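# Remove the curved wooden support from beneath the arch

## Task

Pull the curved wooden centering support out from underneath the arch so that the arch is still upright afterwards and none of its blocks has shifted from its place; any number of the four arms may help.

## Robot and tools

Setup: four identical i2rt Big YAM arms (arm1, arm2, arm3, arm4), each with six joints, a two-finger gripper and a wrist camera (armN_cam_wrist). Three fixed room cameras: cam_back, cam_front, cam_top. All positions use one scene frame in metres, origin on the floor, +z up. Arm feet: arm1 at (0.650, -0.006, 0.794), arm2 at (0.000, 0.656, 0.746), arm3 at (-0.649, 0.006, 0.801), arm4 at (-0.003, -0.653, 0.754); each foot faces along its own +x, so arm1 faces -x toward the middle, arm3 faces +x, arm2 faces -y, arm4 faces +y. Table tops are at z=0.720. Reach is roughly 1.0 m from the joint1 axis.

Hand frame: the reported hand point sits between the finger pads, about 1 cm short of the tips. Fingers point along the hand's +z; they open and close along its y. Printed hand positions can be off, especially at long reach, and the hand often settles a centimetre or more from where it was sent.

Tool move: arguments are arm1..arm4 (each optional, one object per arm) plus cameras. An arm left out gets nothing new but may keep pushing toward an older target. Inside an arm's object:
- joints: absolute targets by name, radians, for joint1_rad (-2.879 to 2.879, base yaw, positive counter-clockwise seen from above, 0 = along the foot's facing), joint2_rad (0 to 3.141, shoulder, 0 = upper arm back and level, larger lifts and swings forward), joint3_rad (0 to 3.019, elbow, 0 = folded), joint4_rad (-1.692 to 1.57, hand pitch, positive tilts fingers up), joint5_rad (-1.57 to 1.57, sideways hand swing, positive to the arm's right), joint6_rad (-2.094 to 2.094, hand roll, positive clockwise seen from behind). gripper_m is an absolute fingertip gap in metres, 0 to 0.093.
- target: one list of seven numbers [x, y, z, qw, qx, qy, qz], an absolute hand pose in the scene frame (metres, unit quaternion w first), matching the printed hand line. The hand travels in a straight line to it from its current hand_target. With target, joints may contain only gripper_m.
- speed: top path speed in m/s, 0.002 to 0.5 (default 0.25), only valid with target; rotation is capped at double that value in rad/s.
- min_time_s: 0.1 to 8 s, a lower bound on how long each joint motion of that arm takes; used with joints.
All arms' motions start at once; hand paths in one call finish together, paced by the slowest. Paths take 0.5 to 10 s and any call is capped at 15 s. Each control step clips the commanded pose to within 100 mm and 20 degrees of the measured hand, then solves joints with damped IK, favouring position. Paths ignore obstacles and other arms; hands lag, wander and may overshoot speed when the arm is near straight. cameras: list of names, ["all"], or [] for none. A move with no arm action returns every arm's full state, the scene number and images.

Tool wait: seconds 0 to 10, plus optional cameras; commands nothing new. Tool zoom_image: camera name and region [x0, y0, x1, y1] in pixels of that camera's latest image (672x504, origin top-left), no more than 504 wide or high. Tool finished_scene: scene = current scene number; irreversible, call nothing after it in that reply.

Reading results: the move line gives per arm "done" or its worst status. Status words: off_target (stopped short, may still push), time_out (each joint then holds a target near where it stood and keeps pushing; on_its_own lists joints not yet there; send the reported position to relax it), not_followed (a safety check withheld the joints; "pose unreachable" for a target, "joint command not followed" for joints; the gripper part still runs). "held at" in on_its_own is a target, not a reading. Arms under "as last shown" were not commanded; their lines repeat old values. Joint velocities are rad/s (gripper m/s); "within noise" means still. Torques are in N m per joint, include gravity, have offsets, and joints 3 and 4 wrap at ±28. Gripper: closed on nothing reads 0.000 to 0.003; gripping a rigid part it reads up to 0.005 below (some up to 0.002 above) its width; commanding about 0.005 below the first-contact reading gives full force (roughly 50 to 64 N per pad). Release by commanding well above the reading. Camera images may lag the state slightly; calibrations are given per camera and room cameras may have shifted a little.

Avoid: squeezing or ramming arms into each other (a gripper closing on another arm's fingers counts), which the self/inter-arm check may not prevent; hitting fixed or heavy things; letting the support or a block fall or leave the work area; releasing a moving part. Arms do not stop on contact and keep pushing, which heats motors: MOTOR HOT appears at 85 °C and at 100 °C the arm goes limp (OVER-TEMPERATURE FAULT) for 30 to 60 s or more, after which blocked keys read limit_stop_at_motor_heat and must be resent. The scene keeps running while you think, holding your last commands. Random brief nudges may disturb loose objects. Move smoothly; gentle, steady extraction keeps the arch blocks undisturbed.

Each tool is called after "Call:" as a command line: name --argument value for each argument, lists and objects as JSON in quotes; but a table of rows of numbers goes row by row, as --pt "numbers of a row", without its own name.

## Session

Call:
move --cameras '["cam_top", "cam_front", "cam_back", "arm1_cam_wrist", "arm3_cam_wrist"]'

Scene clock: 0.00 s.
Joint torques (N m): no reading
Motor temperatures (°C): arm1=[36 33 35 30 28 30 31] | arm2=[36 31 32 31 33 28 28] | arm3=[30 38 34 31 29 29 34] | arm4=[33 32 32 35 32 27 33]
Heat: arm1: hottest joint1_rad 36 °C; arm2: hottest joint1_rad 36 °C; arm3: hottest joint2_rad 38 °C; arm4: hottest joint4_rad 35 °C.
Joint velocities: within noise
arm1.joint_positions: joint1_rad=-0.792 joint2_rad=+0.597 joint3_rad=+1.317 joint4_rad=-1.235 joint5_rad=+0.036 joint6_rad=+0.139 gripper_m=+0.09396
arm1.joint_status: not commanded
arm1.hand: x=+0.4866 y=+0.1760 z=+1.3259 quat_wxyz=(-0.185, +0.761, -0.404, -0.473) (m; scene frame)
arm1.hand_target: x=+0.4882 y=+0.1742 z=+1.3369 quat_wxyz=(-0.188, +0.755, -0.401, -0.483) (m; scene frame)
arm1.hand_status: not commanded
arm2.joint_positions: joint1_rad=+0.031 joint2_rad=+0.603 joint3_rad=+1.457 joint4_rad=-1.387 joint5_rad=-0.263 joint6_rad=+0.761 gripper_m=+0.09396
arm2.joint_status: not commanded
arm2.hand: x=+0.0421 y=+0.4486 z=+1.3126 quat_wxyz=(-0.497, -0.768, -0.393, +0.094) (m; scene frame)
arm2.hand_target: x=+0.0421 y=+0.4516 z=+1.3209 quat_wxyz=(-0.505, -0.763, -0.391, +0.098) (m; scene frame)
arm2.hand_status: not commanded
arm3.joint_positions: joint1_rad=+0.554 joint2_rad=+0.643 joint3_rad=+1.438 joint4_rad=-1.241 joint5_rad=+0.294 joint6_rad=+0.554 gripper_m=+0.09396
arm3.joint_status: not commanded
arm3.hand: x=-0.4138 y=+0.1037 z=+1.3791 quat_wxyz=(-0.507, -0.061, -0.841, -0.178) (m; scene frame)
arm3.hand_target: x=-0.4167 y=+0.1018 z=+1.3926 quat_wxyz=(-0.517, -0.063, -0.833, -0.186) (m; scene frame)
arm3.hand_status: not commanded
arm4.joint_positions: joint1_rad=-0.454 joint2_rad=+0.631 joint3_rad=+1.450 joint4_rad=-1.565 joint5_rad=-0.075 joint6_rad=-0.150 gripper_m=+0.09396
arm4.joint_status: not commanded
arm4.hand: x=+0.0668 y=-0.4724 z=+1.2759 quat_wxyz=(-0.346, +0.552, -0.728, -0.214) (m; scene frame)
arm4.hand_target: x=+0.0658 y=-0.4742 z=+1.2836 quat_wxyz=(-0.354, +0.550, -0.724, -0.218) (m; scene frame)
arm4.hand_status: not commanded
pictures: arm1_cam_wrist, arm3_cam_wrist, cam_back, cam_front, cam_top
camera_calibration:
arm1_cam_wrist: T_world_to_cam=[[0.797319, 0.596147, -0.0942867, -0.368986], [0.509163, -0.748247, -0.4253, 0.451023], [-0.324091, 0.291093, -0.900128, 1.42768], [0, 0, 0, 1]] pos_world=[0.527254, 0.141859, 1.44212]
arm3_cam_wrist: T_world_to_cam=[[0.0879263, -0.924112, -0.371868, 0.64589], [-0.911985, 0.0754847, -0.403218, 0.172778], [0.400689, 0.374592, -0.83614, 1.40781], [0, 0, 0, 1]] pos_world=[-0.463312, 0.0564809, 1.48697]

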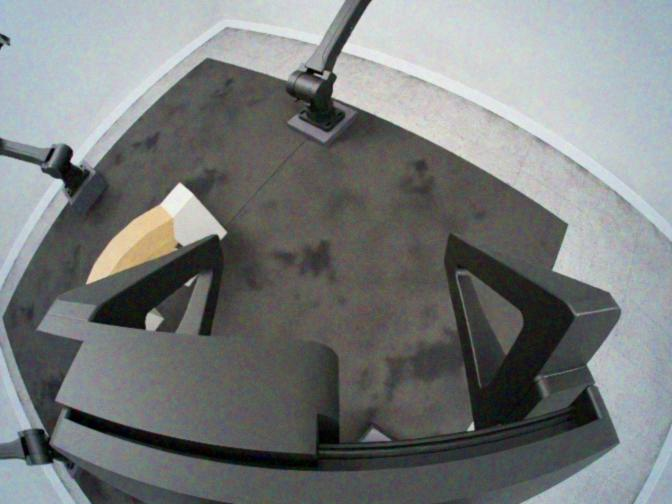

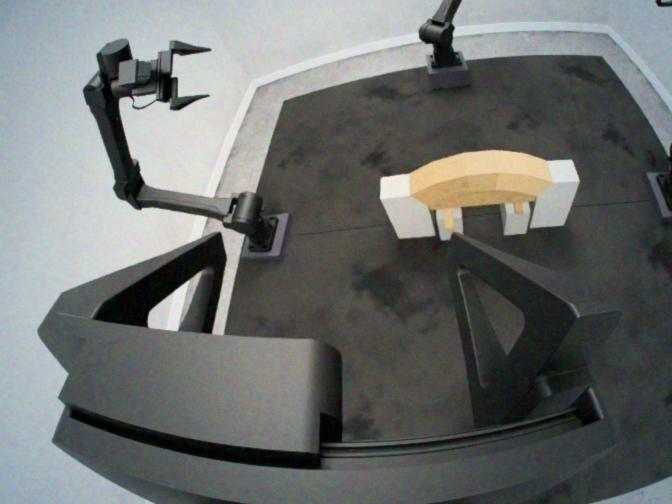

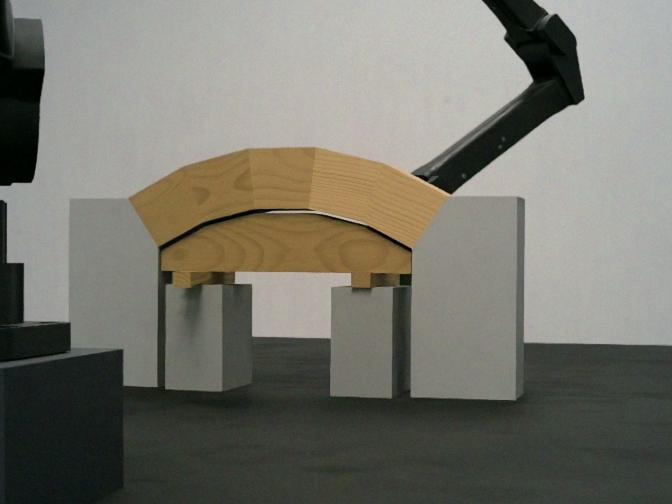

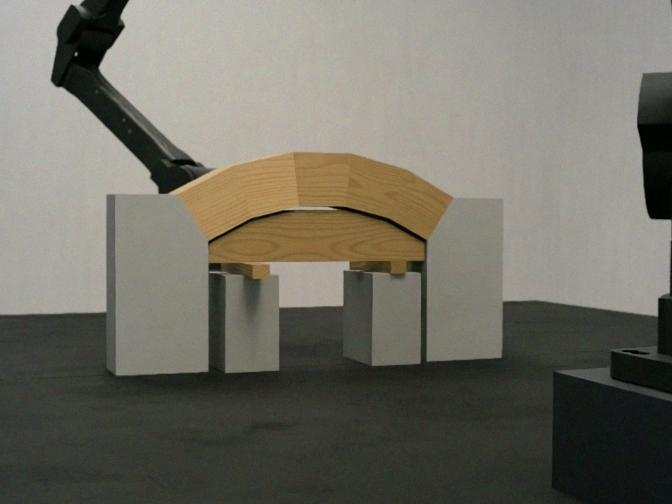

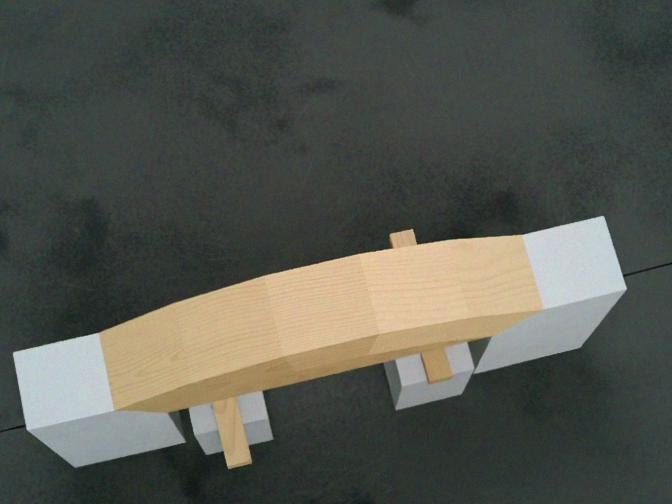

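Call:
zoom_image --camera "cam_front" --region '[190, 190, 450, 385]'

Call:
zoom_image --camera "cam_back" --region '[145, 190, 435, 408]'

Call:
zoom_image --camera "cam_top" --region '[100, 200, 604, 500]'

Scaled by 1.938 from the camera's 672x504 image, which has a finer 960x720 frame.

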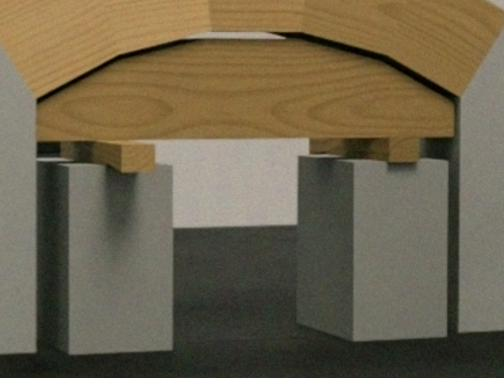

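Scaled by 1.738 from the camera's 672x504 image, which has a finer 960x720 frame.

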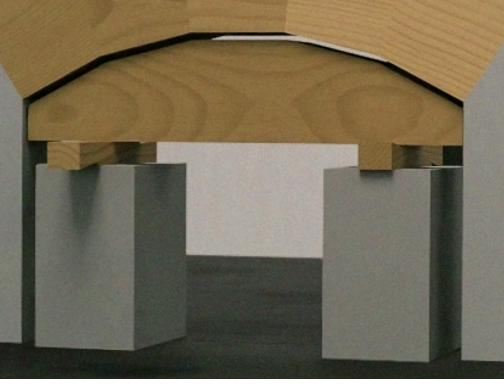

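Scaled by 1.000.

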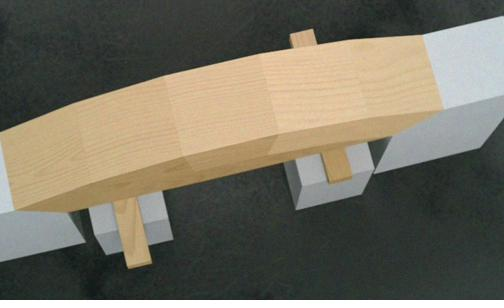

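Call:
move --arm1 '{"target": [0.18, -0.094, 0.88, -0.0062, 0.7071, -0.0062, -0.7071], "speed": 0.5, "joints": {"gripper_m": 0.04}}' --arm3 '{"target": [-0.19, 0.084, 0.87, 0.7071, 0.0062, 0.7071, -0.0062], "speed": 0.5, "joints": {"gripper_m": 0.04}}' --cameras '["cam_top", "arm1_cam_wrist", "arm3_cam_wrist"]'

Scene clock: 7.37 s.
Joint torques (N m): arm1=[-0.44 -7.59 2.93 3.54 -0.1 -0.2] | arm2=[1.32 3.9 9.32 2.25 -0.02 -0.05] | arm3=[-1.03 -8.64 2.96 2.19 -0.04 -0.03] | arm4=[-1.03 3.9 8.64 2.02 -0.05 0.03]
Motor temperatures (°C): arm1=[36 33 36 30 28 30 31] | arm2=[36 31 32 31 33 28 28] | arm3=[30 38 35 31 29 29 34] | arm4=[33 32 32 35 32 27 33]
Heat: arm1: hottest joint1_rad 36 °C; arm2: hottest joint1_rad 36 °C; arm3: hottest joint2_rad 38 °C; arm4: hottest joint4_rad 35 °C.
move: arm1 done; arm3 off_target
Joint velocities: within noise
arm1.joint_positions: joint1_rad=+0.321 joint2_rad=+1.876 joint3_rad=+0.382 joint4_rad=+1.468 joint5_rad=+0.317 joint6_rad=+0.023 gripper_m=+0.04009
arm1.joint_status: all done
arm1.hand: x=+0.1863 y=-0.0912 z=+0.8795 quat_wxyz=(-0.006, +0.714, -0.010, -0.700) (m; scene frame)
arm1.hand_target: x=+0.1802 y=-0.0940 z=+0.8800 quat_wxyz=(-0.006, +0.707, -0.006, -0.707) (m; scene frame)
arm1.hand_status: done (0.007 m and 1.2 deg from the pose sent, 0.605 m and 57.7 deg at the start; pose on its path clipped on 34 of 87 steps)
arm2, arm4: as last shown
arm3.joint_positions: joint1_rad=+0.251 joint2_rad=+1.927 joint3_rad=+0.354 joint4_rad=+1.536 joint5_rad=+0.302 joint6_rad=+0.021 gripper_m=+0.04009
arm3.joint_status: all done
arm3.hand: x=-0.1960 y=+0.0867 z=+0.8678 quat_wxyz=(-0.692, -0.006, -0.722, +0.003) (m; scene frame)
arm3.hand_target: x=-0.1899 y=+0.0840 z=+0.8703 quat_wxyz=(-0.699, -0.007, -0.715, +0.007) (m; scene frame)
arm3.hand_status: off_target (0.007 m and 2.5 deg from the pose sent, 0.556 m and 35.5 deg at the start; pose on its path clipped on 18 of 87 steps; a joint's target at an end of its range on 28 of 87 steps)
pictures: arm1_cam_wrist, arm3_cam_wrist, cam_top
camera_calibration:
arm1_cam_wrist: T_world_to_cam=[[0.0357712, 0.999345, -0.00540832, 0.0881613], [0.59688, -0.025705, -0.801919, 0.594893], [-0.801533, 0.0254575, -0.597409, 0.804778], [0, 0, 0, 1]] pos_world=[0.286823, -0.0932995, 0.958314]
arm3_cam_wrist: T_world_to_cam=[[0.000783915, -0.999965, -0.00835352, 0.0949876], [-0.643005, 0.0058936, -0.76584, 0.539902], [0.765862, 0.00597171, -0.642977, 0.83537], [0, 0, 0, 1]] pos_world=[-0.292693, 0.0868137, 0.951396]

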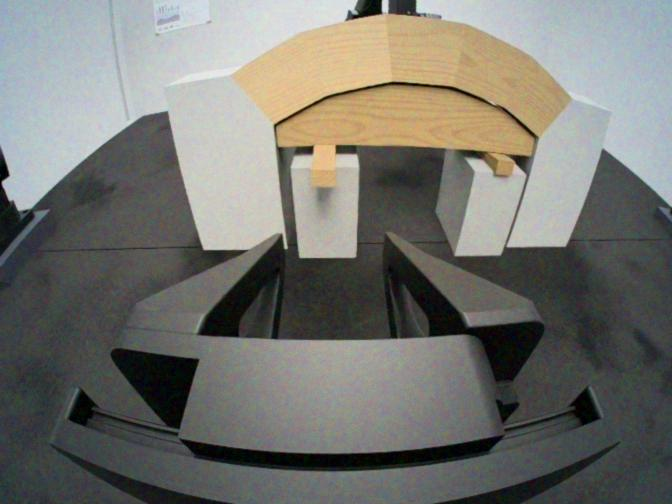

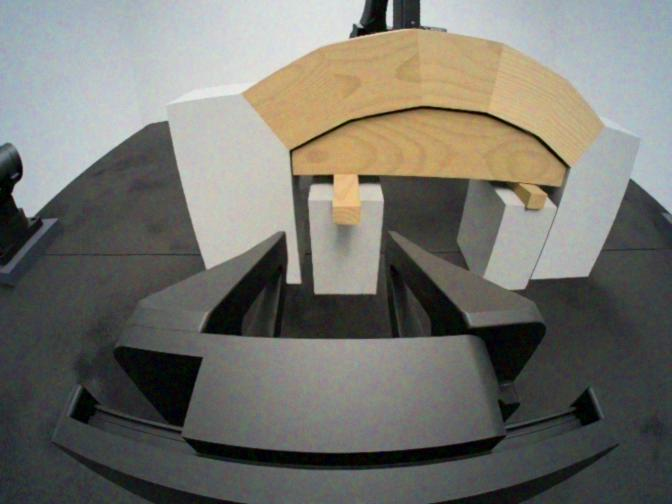

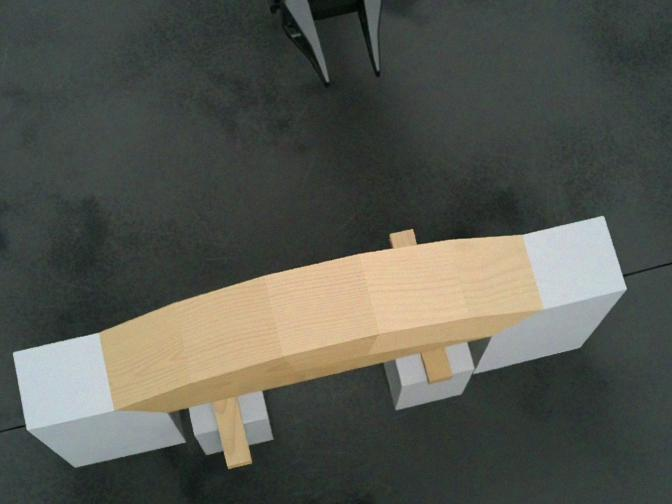

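Call:
move --arm1 '{"target": [0.037, -0.0995, 0.841, -0.0062, 0.7071, -0.0062, -0.7071], "speed": 0.12}' --arm3 '{"target": [-0.083, 0.0775, 0.827, 0.7071, 0.0062, 0.7071, -0.0062], "speed": 0.12}' --cameras '["cam_top", "arm1_cam_wrist", "arm3_cam_wrist", "cam_front"]'

Call:
zoom_image --camera "cam_top" --region '[150, 180, 502, 490]'

Scene clock: 10.37 s.
Joint torques (N m): arm1=[-1.38 -12.34 4.9 1.73 -0.12 -0.24] | arm2=[1.32 3.6 9.29 2.25 -0.03 -0.06] | arm3=[-0.97 -12.04 4.4 0.99 -0.02 -0.03] | arm4=[-1.03 3.9 8.65 2.03 0.02 0.02]
Motor temperatures (°C): arm1=[36 33 36 30 28 30 31] | arm2=[36 31 33 31 33 28 28] | arm3=[30 38 35 31 29 29 34] | arm4=[33 32 32 35 32 27 33]
Heat: arm1: hottest joint1_rad 36 °C; arm2: hottest joint1_rad 36 °C; arm3: hottest joint2_rad 38 °C; arm4: hottest joint4_rad 35 °C.
move: arm1 off_target; arm3 done
Joint velocities: within noise
arm1.joint_positions: joint1_rad=+0.254 joint2_rad=+2.097 joint3_rad=+0.781 joint4_rad=+1.329 joint5_rad=+0.237 joint6_rad=+0.022 gripper_m=+0.04009
arm1.joint_status: not commanded
arm1.hand: x=+0.0468 y=-0.1049 z=+0.8528 quat_wxyz=(+0.003, +0.701, -0.008, -0.713) (m; scene frame)
arm1.hand_target: x=+0.0378 y=-0.0995 z=+0.8412 quat_wxyz=(-0.006, +0.707, -0.006, -0.707) (m; scene frame)
arm1.hand_status: off_target (0.016 m and 1.4 deg from the pose sent, 0.154 m and 1.3 deg at the start)
arm2, arm4: as last shown
arm3.joint_positions: joint1_rad=+0.160 joint2_rad=+2.136 joint3_rad=+0.660 joint4_rad=+1.488 joint5_rad=+0.210 joint6_rad=+0.015 gripper_m=+0.04009
arm3.joint_status: not commanded
arm3.hand: x=-0.0902 y=+0.0810 z=+0.8328 quat_wxyz=(-0.709, -0.008, -0.705, +0.000) (m; scene frame)
arm3.hand_target: x=-0.0832 y=+0.0775 z=+0.8272 quat_wxyz=(-0.707, -0.006, -0.707, +0.006) (m; scene frame)
arm3.hand_status: done (0.010 m and 0.8 deg from the pose sent, 0.121 m and 2.5 deg at the start)
pictures: arm1_cam_wrist, arm3_cam_wrist, cam_front, cam_top
camera_calibration:
arm1_cam_wrist: T_world_to_cam=[[0.0212732, 0.999643, -0.0161364, 0.116496], [0.567217, -0.0253587, -0.823178, 0.675963], [-0.823294, 0.00835881, -0.567554, 0.651223], [0, 0, 0, 1]] pos_world=[0.150252, -0.104757, 0.927922]
arm3_cam_wrist: T_world_to_cam=[[0.00244029, -0.999875, -0.0156238, 0.0950901], [-0.60572, 0.0109536, -0.795603, 0.608904], [0.795674, 0.0114052, -0.605617, 0.702959], [0, 0, 0, 1]] pos_world=[-0.190734, 0.0803911, 0.911656]

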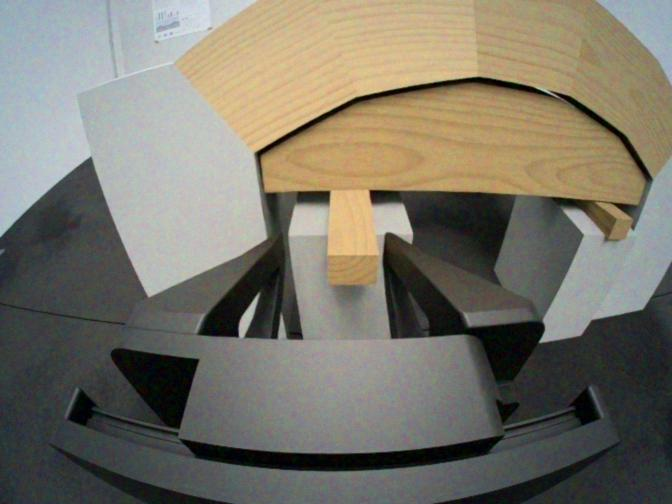

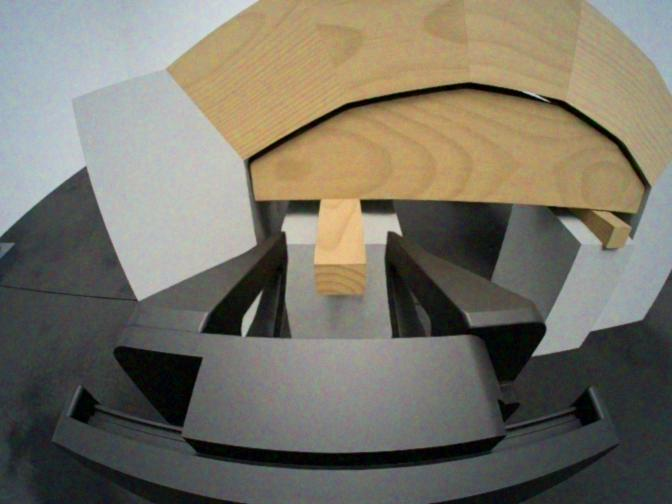

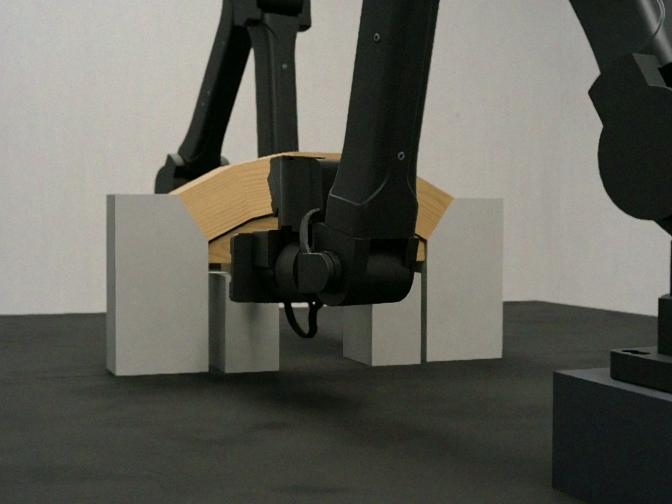

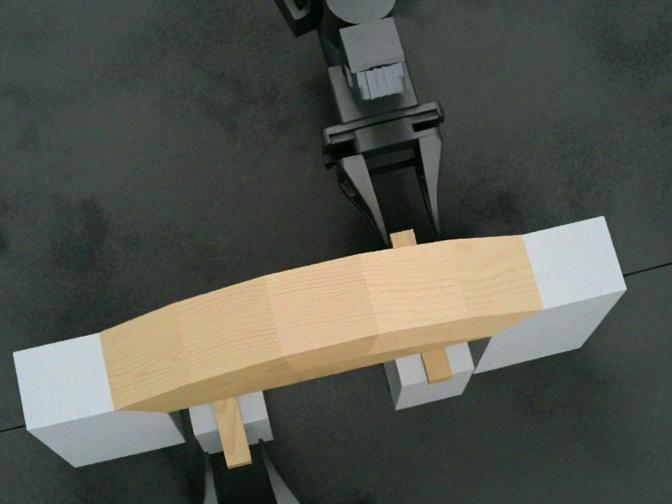

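Scaled by 1.432 from the camera's 672x504 image, which has a finer 960x720 frame.

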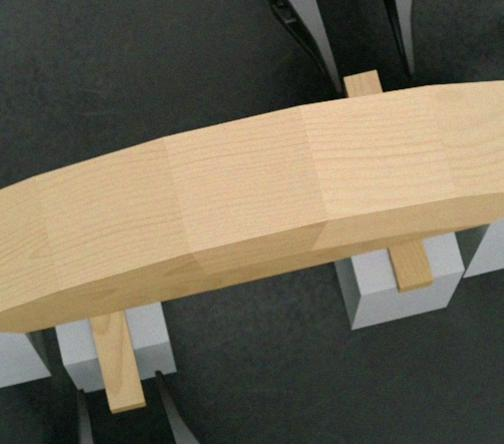

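Call:
move --arm1 '{"target": [0.025, -0.0935, 0.840, -0.0062, 0.7071, -0.0062, -0.7071], "speed": 0.1}' --arm3 '{"joints": {"gripper_m": 0.011}}'

Call:
move --arm1 '{"joints": {"gripper_m": 0.011}}' --cameras '["cam_top", "arm1_cam_wrist", "arm3_cam_wrist"]'

Scene clock: 11.63 s.
Joint torques (N m): arm1=[-1.32 -12.81 4.97 1.7 -0.11 -0.24] | arm2=[0.91 3.72 9.35 2.28 -0.03 -0.06] | arm3=[-1.08 -11.99 4.4 1.02 -0.03 0] | arm4=[-1.2 3.78 8.51 2.06 -0.01 0.05]
Motor temperatures (°C): arm1=[36 33 36 30 28 30 31] | arm2=[36 31 33 31 32 28 28] | arm3=[30 38 35 31 29 29 34] | arm4=[33 32 32 35 32 27 33]
Heat: arm1: hottest joint1_rad 36 °C; arm2: hottest joint1_rad 36 °C; arm3: hottest joint2_rad 38 °C; arm4: hottest joint4_rad 35 °C.
move: arm1 off_target; arm3 off_target
Joint velocities: within noise
arm1.joint_positions: joint1_rad=+0.235 joint2_rad=+2.109 joint3_rad=+0.812 joint4_rad=+1.309 joint5_rad=+0.218 joint6_rad=+0.022 gripper_m=+0.04009
arm1.joint_status: not commanded
arm1.hand: x=+0.0350 y=-0.0988 z=+0.8520 quat_wxyz=(+0.003, +0.701, -0.008, -0.713) (m; scene frame)
arm1.hand_target: x=+0.0258 y=-0.0933 z=+0.8403 quat_wxyz=(-0.006, +0.707, -0.006, -0.707) (m; scene frame)
arm1.hand_status: off_target (0.016 m and 1.4 deg from the pose sent, 0.028 m and 1.4 deg at the start)
arm2, arm4: as last shown
arm3.joint_positions: joint1_rad=+0.160 joint2_rad=+2.136 joint3_rad=+0.660 joint4_rad=+1.488 joint5_rad=+0.210 joint6_rad=+0.012 gripper_m=+0.01750
arm3.joint_status: gripper_m off_target (ended at +0.01752, target +0.01100)
arm3.hand: x=-0.0902 y=+0.0810 z=+0.8327 quat_wxyz=(-0.709, -0.007, -0.706, +0.001) (m; scene frame)
arm3.hand_target: x=-0.0833 y=+0.0775 z=+0.8271 quat_wxyz=(-0.707, -0.006, -0.707, +0.006) (m; scene frame)
arm3.hand_status: not commanded
pictures: none

Scene clock: 12.23 s.
Joint torques (N m): arm1=[-1.44 -12.81 5 1.69 -0.12 -0.18] | arm2=[1.32 3.72 9.33 2.28 -0.01 -0.05] | arm3=[-1.03 -12.16 4.38 0.99 -0.03 0] | arm4=[-1.26 4.42 8.51 2.14 -0.03 -0.01]
Motor temperatures (°C): arm1=[36 33 37 30 28 30 31] | arm2=[36 31 33 31 32 28 28] | arm3=[30 38 35 31 29 29 34] | arm4=[33 32 32 35 32 27 33]
Heat: arm1: hottest joint3_rad 37 °C; arm2: hottest joint1_rad 36 °C; arm3: hottest joint2_rad 38 °C; arm4: hottest joint4_rad 35 °C.
move: arm1 off_target
Joint velocities: arm1=[within noise] | arm2=[-0.015 -0.005 0.002 -0.017 -0.051 -0.154 0] | arm3=[within noise] | arm4=[within noise]
arm1.joint_positions: joint1_rad=+0.235 joint2_rad=+2.109 joint3_rad=+0.812 joint4_rad=+1.309 joint5_rad=+0.218 joint6_rad=+0.019 gripper_m=+0.01753
arm1.joint_status: gripper_m off_target (ended at +0.01756, target +0.01100)
arm1.hand: x=+0.0350 y=-0.0987 z=+0.8517 quat_wxyz=(+0.001, +0.702, -0.007, -0.713) (m; scene frame)
arm1.hand_target: x=+0.0259 y=-0.0933 z=+0.8400 quat_wxyz=(-0.006, +0.707, -0.006, -0.707) (m; scene frame)
arm1.hand_status: not commanded
arm2, arm3, arm4: as last shown
pictures: arm1_cam_wrist, arm3_cam_wrist, cam_top
camera_calibration:
arm1_cam_wrist: T_world_to_cam=[[0.022051, 0.999677, -0.0126653, 0.107518], [0.567837, -0.0229501, -0.822821, 0.681861], [-0.822845, 0.0109522, -0.56816, 0.641565], [0, 0, 0, 1]] pos_world=[0.138351, -0.0988606, 0.926923]
arm3_cam_wrist: T_world_to_cam=[[0.00248094, -0.999915, -0.0128241, 0.0927569], [-0.606119, 0.00869631, -0.795326, 0.608759], [0.79537, 0.00974606, -0.606046, 0.703424], [0, 0, 0, 1]] pos_world=[-0.190732, 0.0805994, 0.911659]

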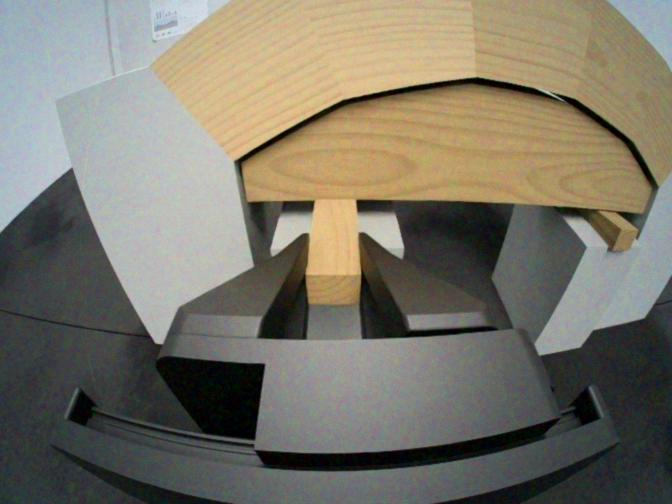

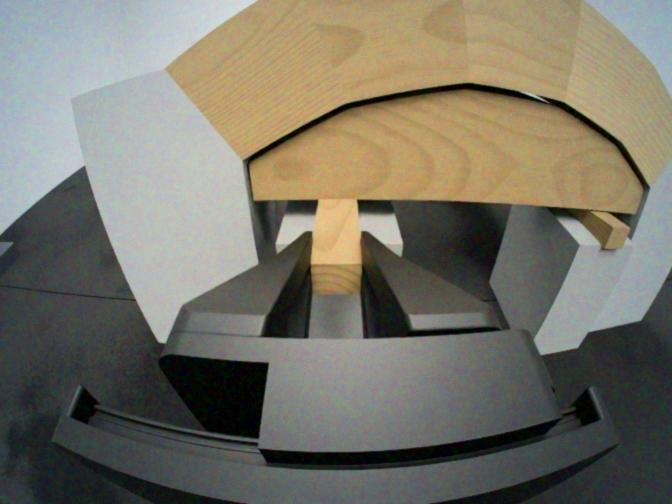

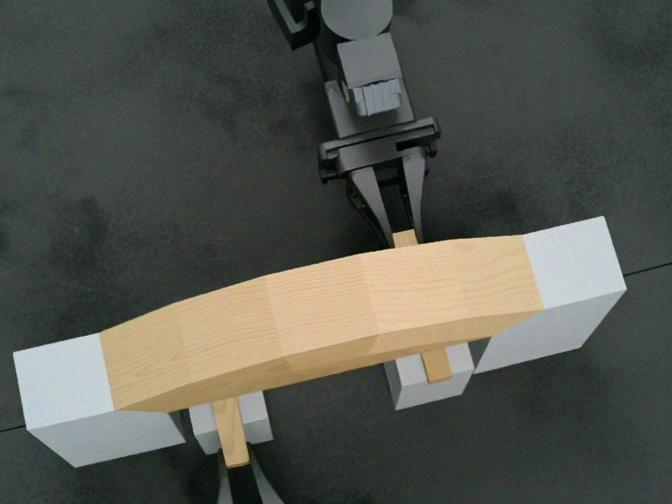

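Call:
move --arm1 '{"target": [0.15, -0.096, 0.841, -0.0062, 0.7071, -0.0062, -0.7071], "speed": 0.2}' --cameras '["arm1_cam_wrist", "cam_front"]'

Scene clock: 14.40 s.
Joint torques (N m): arm1=[0.5 -12.63 0.44 3.59 0.12 -0.18] | arm2=[1.32 3.49 9.37 2.29 -0.01 -0.05] | arm3=[-0.97 -11.93 4.4 1.01 -0.02 0] | arm4=[-0.85 3.9 8.65 2.06 -0.01 0.05]
Motor temperatures (°C): arm1=[36 34 36 30 28 30 32] | arm2=[36 31 33 31 32 28 28] | arm3=[30 38 35 31 29 29 34] | arm4=[33 32 33 35 32 27 33]
Heat: arm1: hottest joint1_rad 36 °C; arm2: hottest joint1_rad 36 °C; arm3: hottest joint2_rad 38 °C; arm4: hottest joint4_rad 35 °C.
move: arm1 off_target
Joint velocities: within noise
arm1.joint_positions: joint1_rad=+0.290 joint2_rad=+2.088 joint3_rad=+0.516 joint4_rad=+1.539 joint5_rad=+0.292 joint6_rad=+0.018 gripper_m=+0.01753
arm1.joint_status: not commanded
arm1.hand: x=+0.1469 y=-0.0905 z=+0.8315 quat_wxyz=(-0.010, +0.717, -0.010, -0.697) (m; scene frame)
arm1.hand_target: x=+0.1500 y=-0.0959 z=+0.8407 quat_wxyz=(-0.006, +0.707, -0.006, -0.707) (m; scene frame)
arm1.hand_status: off_target (0.011 m and 1.7 deg from the pose sent, 0.116 m and 1.3 deg at the start)
arm2, arm3, arm4: as last shown
pictures: arm1_cam_wrist, cam_front
camera_calibration:
arm1_cam_wrist: T_world_to_cam=[[0.0414453, 0.99914, 0.00115842, 0.082149], [0.602859, -0.0240825, -0.797484, 0.575426], [-0.796771, 0.0337503, -0.603339, 0.74955], [0, 0, 0, 1]] pos_world=[0.246915, -0.0935182, 0.91103]

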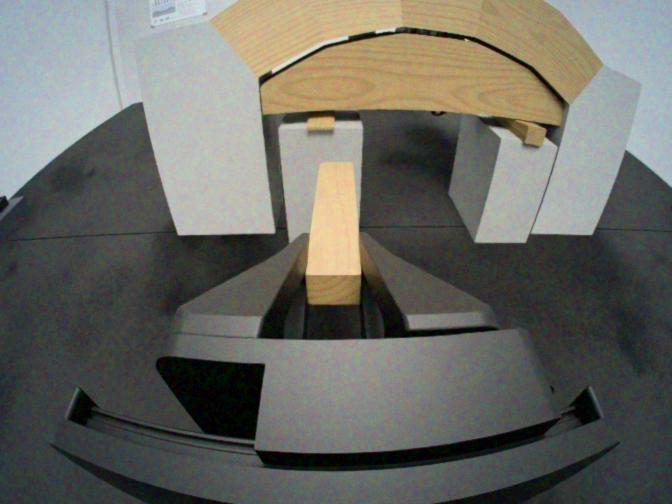

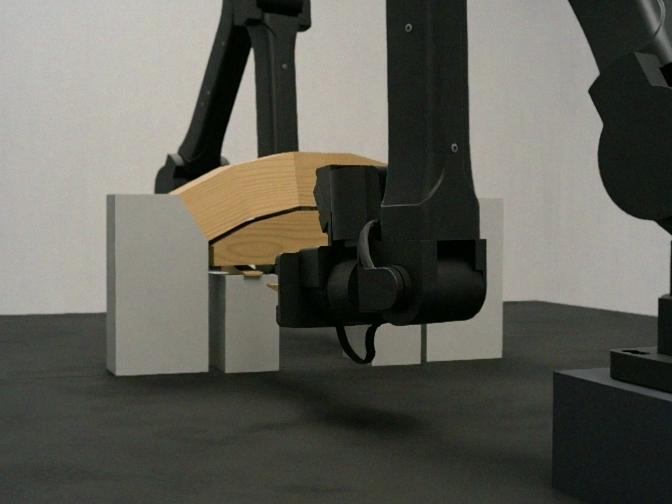

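Call:
move --arm1 '{"target": [0.23, -0.18, 0.745, 0, 0.7933, 0, -0.6087], "speed": 0.2}' --arm3 '{"target": [-0.20, 0.079, 0.827, 0.7071, 0.0062, 0.7071, -0.0062], "speed": 0.2}' --cameras '["arm1_cam_wrist", "arm3_cam_wrist", "cam_top"]'

Scene clock: 16.33 s.
Joint torques (N m): arm1=[0.26 -9.35 0.21 1.62 0.24 0.07] | arm2=[1.38 3.9 9.35 2.32 -0.01 -0.06] | arm3=[0.73 -12.34 -0.05 1.35 0.32 0.19] | arm4=[-0.73 4.25 8.62 2.06 0.01 0.01]
Motor temperatures (°C): arm1=[36 34 36 30 28 30 32] | arm2=[36 31 33 31 32 28 28] | arm3=[30 38 35 31 29 29 34] | arm4=[33 32 33 35 32 27 33]
Heat: arm1: hottest joint1_rad 36 °C; arm2: hottest joint1_rad 36 °C; arm3: hottest joint2_rad 38 °C; arm4: hottest joint4_rad 35 °C.
move: arm1 off_target; arm3 off_target
Joint velocities: within noise
arm1.joint_positions: joint1_rad=+0.619 joint2_rad=+2.179 joint3_rad=+0.456 joint4_rad=+1.435 joint5_rad=+0.575 joint6_rad=+0.175 gripper_m=+0.01753
arm1.joint_status: not commanded
arm1.hand: x=+0.2265 y=-0.1771 z=+0.7566 quat_wxyz=(+0.001, +0.786, -0.004, -0.619) (m; scene frame)
arm1.hand_target: x=+0.2302 y=-0.1798 z=+0.7453 quat_wxyz=(+0.000, +0.793, +0.000, -0.609) (m; scene frame)
arm1.hand_status: off_target (0.012 m and 1.5 deg from the pose sent, 0.150 m and 13.5 deg at the start)
arm2, arm4: as last shown
arm3.joint_positions: joint1_rad=+0.228 joint2_rad=+2.059 joint3_rad=+0.369 joint4_rad=+1.557 joint5_rad=+0.302 joint6_rad=+0.032 gripper_m=+0.01750
arm3.joint_status: not commanded
arm3.hand: x=-0.1991 y=+0.0749 z=+0.8190 quat_wxyz=(-0.658, -0.009, -0.753, +0.018) (m; scene frame)
arm3.hand_target: x=-0.1996 y=+0.0791 z=+0.8274 quat_wxyz=(-0.664, -0.011, -0.748, +0.010) (m; scene frame)
arm3.hand_status: off_target (0.009 m and 7.8 deg from the pose sent, 0.110 m and 0.6 deg at the start; a joint's target at an end of its range on 45 of 52 steps)
pictures: arm1_cam_wrist, arm3_cam_wrist, cam_top
camera_calibration:
arm1_cam_wrist: T_world_to_cam=[[0.017748, 0.999839, -0.00250986, 0.173903], [0.755411, -0.0150536, -0.655078, 0.324986], [-0.655011, 0.00973038, -0.755557, 0.84949], [0, 0, 0, 1]] pos_world=[0.307841, -0.177249, 0.855166]
arm3_cam_wrist: T_world_to_cam=[[-0.0230553, -0.999697, 0.00858552, 0.0640957], [-0.710218, 0.010334, -0.703906, 0.436198], [0.703604, -0.0223264, -0.710241, 0.851208], [0, 0, 0, 1]] pos_world=[-0.28764, 0.078573, 0.911055]

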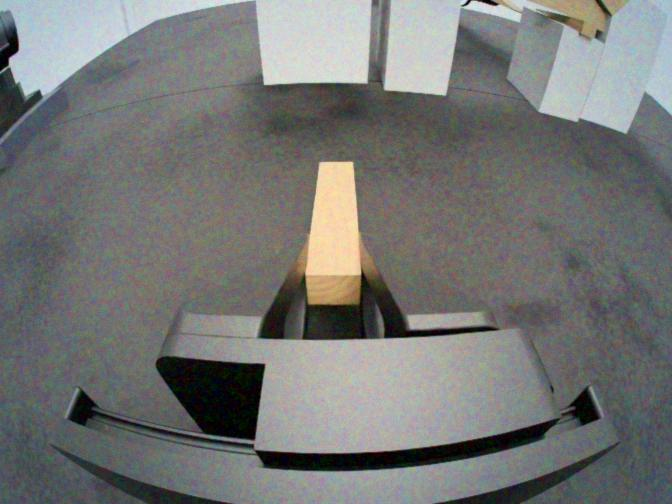

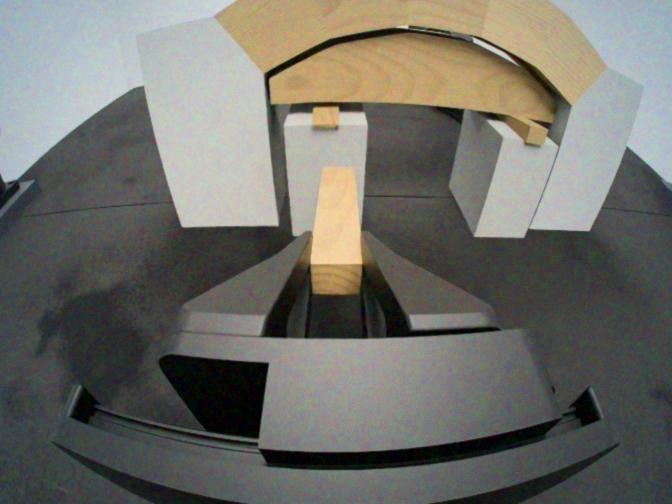

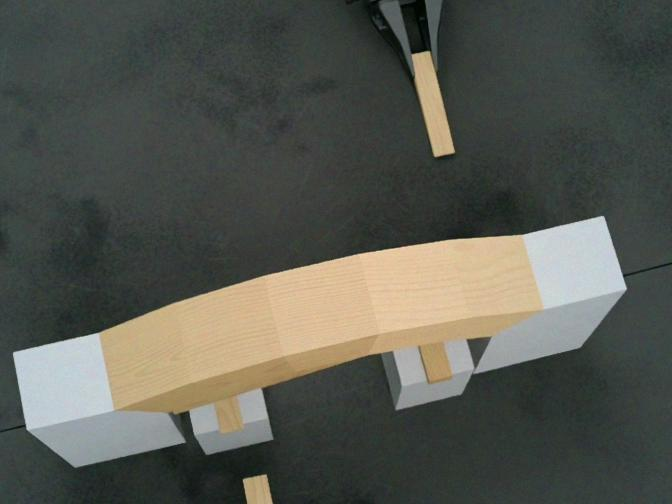

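Call:
move --arm1 '{"target": [0.23, -0.18, 0.734, 0, 0.7933, 0, -0.6087], "speed": 0.1}' --arm3 '{"target": [-0.23, 0.16, 0.737, 0.6088, 0, 0.7934, 0], "speed": 0.2}' --cameras '["arm1_cam_wrist", "arm3_cam_wrist"]'

Call:
move --arm1 '{"joints": {"gripper_m": 0.04}}' --arm3 '{"joints": {"gripper_m": 0.045}}' --cameras '["arm1_cam_wrist", "arm3_cam_wrist"]'

Scene clock: 18.17 s.
Joint torques (N m): arm1=[0.5 -8.29 0.16 2.56 0.07 0.02] | arm2=[1.03 3.78 9.36 2.29 -0.01 -0.05] | arm3=[0.32 -10.29 -0.27 0.98 0.39 0.12] | arm4=[-1.2 3.72 8.59 2.07 -0.02 0.01]
Motor temperatures (°C): arm1=[36 34 36 30 28 30 32] | arm2=[36 31 33 31 32 28 28] | arm3=[30 38 35 31 29 29 34] | arm4=[33 32 33 35 32 27 33]
Heat: arm1: hottest joint1_rad 36 °C; arm2: hottest joint1_rad 36 °C; arm3: hottest joint2_rad 38 °C; arm4: hottest joint4_rad 35 °C.
move: arm1 off_target; arm3 done
Joint velocities: within noise
arm1.joint_positions: joint1_rad=+0.619 joint2_rad=+2.208 joint3_rad=+0.470 joint4_rad=+1.444 joint5_rad=+0.580 joint6_rad=+0.178 gripper_m=+0.01753
arm1.joint_status: not commanded
arm1.hand: x=+0.2251 y=-0.1772 z=+0.7485 quat_wxyz=(-0.002, +0.787, -0.005, -0.617) (m; scene frame)
arm1.hand_target: x=+0.2303 y=-0.1797 z=+0.7344 quat_wxyz=(+0.000, +0.794, +0.000, -0.608) (m; scene frame)
arm1.hand_status: off_target (0.016 m and 1.4 deg from the pose sent, 0.023 m and 1.5 deg at the start)
arm2, arm4: as last shown
arm3.joint_positions: joint1_rad=+0.507 joint2_rad=+2.258 joint3_rad=+0.446 joint4_rad=+1.532 joint5_rad=+0.527 joint6_rad=+0.150 gripper_m=+0.01750
arm3.joint_status: not commanded
arm3.hand: x=-0.2286 y=+0.1581 z=+0.7438 quat_wxyz=(-0.614, +0.000, -0.789, +0.000) (m; scene frame)
arm3.hand_target: x=-0.2301 y=+0.1599 z=+0.7370 quat_wxyz=(-0.609, +0.000, -0.793, +0.000) (m; scene frame)
arm3.hand_status: done (0.007 m and 0.8 deg from the pose sent, 0.122 m and 7.6 deg at the start; a joint's target at an end of its range on 15 of 45 steps)
pictures: arm1_cam_wrist, arm3_cam_wrist
camera_calibration:
arm1_cam_wrist: T_world_to_cam=[[0.0232006, 0.999731, -0.000379245, 0.17104], [0.758054, -0.0178393, -0.651948, 0.317358], [-0.651779, 0.0148381, -0.758264, 0.844573], [0, 0, 0, 1]] pos_world=[0.305933, -0.177865, 0.847375]
arm3_cam_wrist: T_world_to_cam=[[0.0120081, -0.999901, -0.0073381, 0.167182], [-0.785819, -0.00489855, -0.618437, 0.283049], [0.61834, 0.0131927, -0.7858, 0.85159], [0, 0, 0, 1]] pos_world=[-0.306155, 0.157317, 0.845455]

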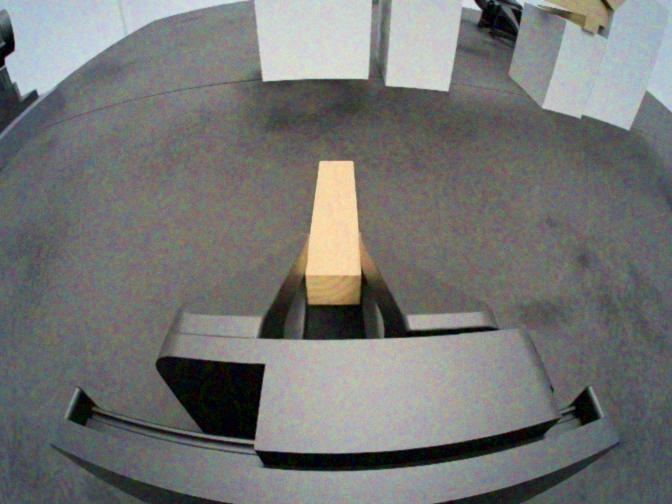

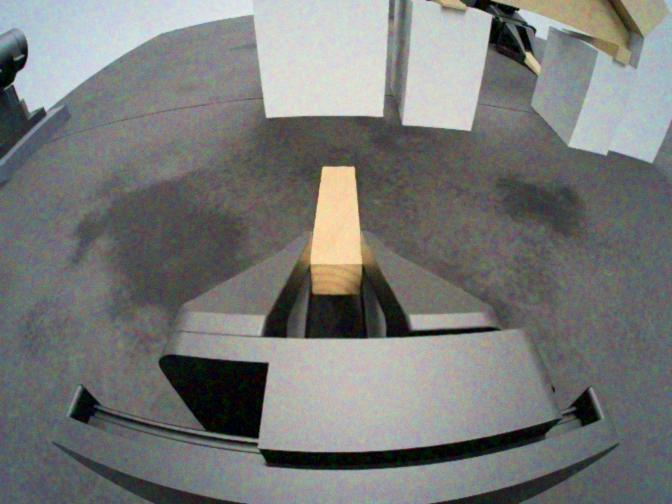

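Scene clock: 18.77 s.
Joint torques (N m): arm1=[0.38 -8.7 0.16 2.54 0.07 0] | arm2=[1.2 3.96 9.35 2.29 -0.01 -0.06] | arm3=[0.44 -10.23 -0.29 0.96 0.38 0.19] | arm4=[-1.49 3.96 8.64 2.03 0.02 0.05]
Motor temperatures (°C): arm1=[36 34 36 30 28 30 32] | arm2=[36 31 33 31 32 28 28] | arm3=[30 38 35 31 29 29 34] | arm4=[33 32 33 35 32 27 33]
Heat: arm1: hottest joint1_rad 36 °C; arm2: hottest joint1_rad 36 °C; arm3: hottest joint2_rad 38 °C; arm4: hottest joint4_rad 35 °C.
move: arm1 done; arm3 done
Joint velocities: within noise
arm1.joint_positions: joint1_rad=+0.620 joint2_rad=+2.210 joint3_rad=+0.470 joint4_rad=+1.445 joint5_rad=+0.580 joint6_rad=+0.179 gripper_m=+0.03986
arm1.joint_status: all done
arm1.hand: x=+0.2253 y=-0.1772 z=+0.7478 quat_wxyz=(-0.001, +0.787, -0.005, -0.617) (m; scene frame)
arm1.hand_target: x=+0.2302 y=-0.1798 z=+0.7345 quat_wxyz=(+0.000, +0.793, +0.000, -0.609) (m; scene frame)
arm1.hand_status: not commanded
arm2.joint_positions: joint1_rad=+0.031 joint2_rad=+0.603 joint3_rad=+1.457 joint4_rad=-1.387 joint5_rad=-0.263 joint6_rad=+0.761 gripper_m=+0.09396
arm2.joint_status: not commanded
arm2.hand: x=+0.0421 y=+0.4486 z=+1.3126 quat_wxyz=(-0.497, -0.768, -0.393, +0.094) (m; scene frame)
arm2.hand_target: x=+0.0421 y=+0.4516 z=+1.3209 quat_wxyz=(-0.505, -0.763, -0.391, +0.098) (m; scene frame)
arm2.hand_status: not commanded
arm3.joint_positions: joint1_rad=+0.507 joint2_rad=+2.258 joint3_rad=+0.446 joint4_rad=+1.532 joint5_rad=+0.527 joint6_rad=+0.150 gripper_m=+0.04484
arm3.joint_status: all done
arm3.hand: x=-0.2286 y=+0.1582 z=+0.7440 quat_wxyz=(-0.614, +0.000, -0.789, +0.000) (m; scene frame)
arm3.hand_target: x=-0.2301 y=+0.1599 z=+0.7372 quat_wxyz=(-0.609, +0.000, -0.793, +0.000) (m; scene frame)
arm3.hand_status: not commanded
arm4.joint_positions: joint1_rad=-0.454 joint2_rad=+0.631 joint3_rad=+1.450 joint4_rad=-1.565 joint5_rad=-0.075 joint6_rad=-0.150 gripper_m=+0.09396
arm4.joint_status: not commanded
arm4.hand: x=+0.0668 y=-0.4724 z=+1.2759 quat_wxyz=(-0.346, +0.552, -0.728, -0.214) (m; scene frame)
arm4.hand_target: x=+0.0658 y=-0.4742 z=+1.2836 quat_wxyz=(-0.354, +0.550, -0.724, -0.218) (m; scene frame)
arm4.hand_status: not commanded
pictures: arm1_cam_wrist, arm3_cam_wrist
camera_calibration:
arm1_cam_wrist: T_world_to_cam=[[0.0231148, 0.999732, -0.00108178, 0.171656], [0.758422, -0.0182404, -0.651509, 0.316261], [-0.651354, 0.014239, -0.75864, 0.844332], [0, 0, 0, 1]] pos_world=[0.306132, -0.177864, 0.846776]
arm3_cam_wrist: T_world_to_cam=[[0.0118816, -0.999898, -0.00796096, 0.167668], [-0.785599, -0.00440899, -0.618721, 0.28334], [0.618622, 0.0136055, -0.785571, 0.851497], [0, 0, 0, 1]] pos_world=[-0.306156, 0.157315, 0.845554]

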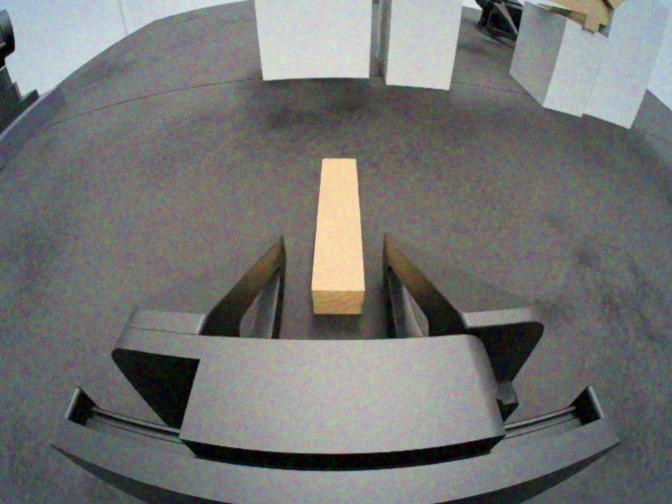

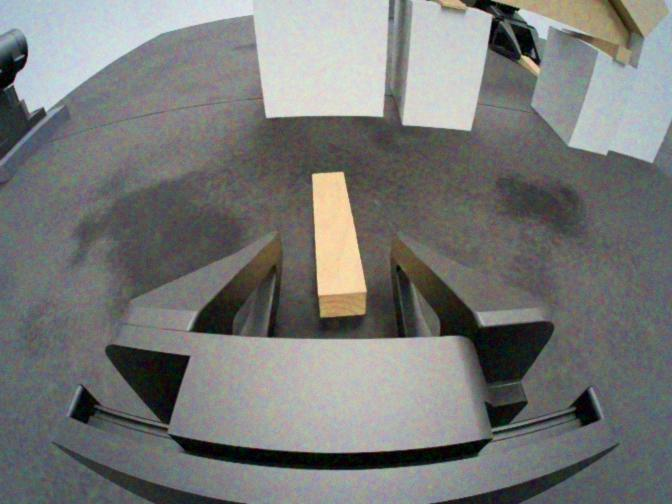

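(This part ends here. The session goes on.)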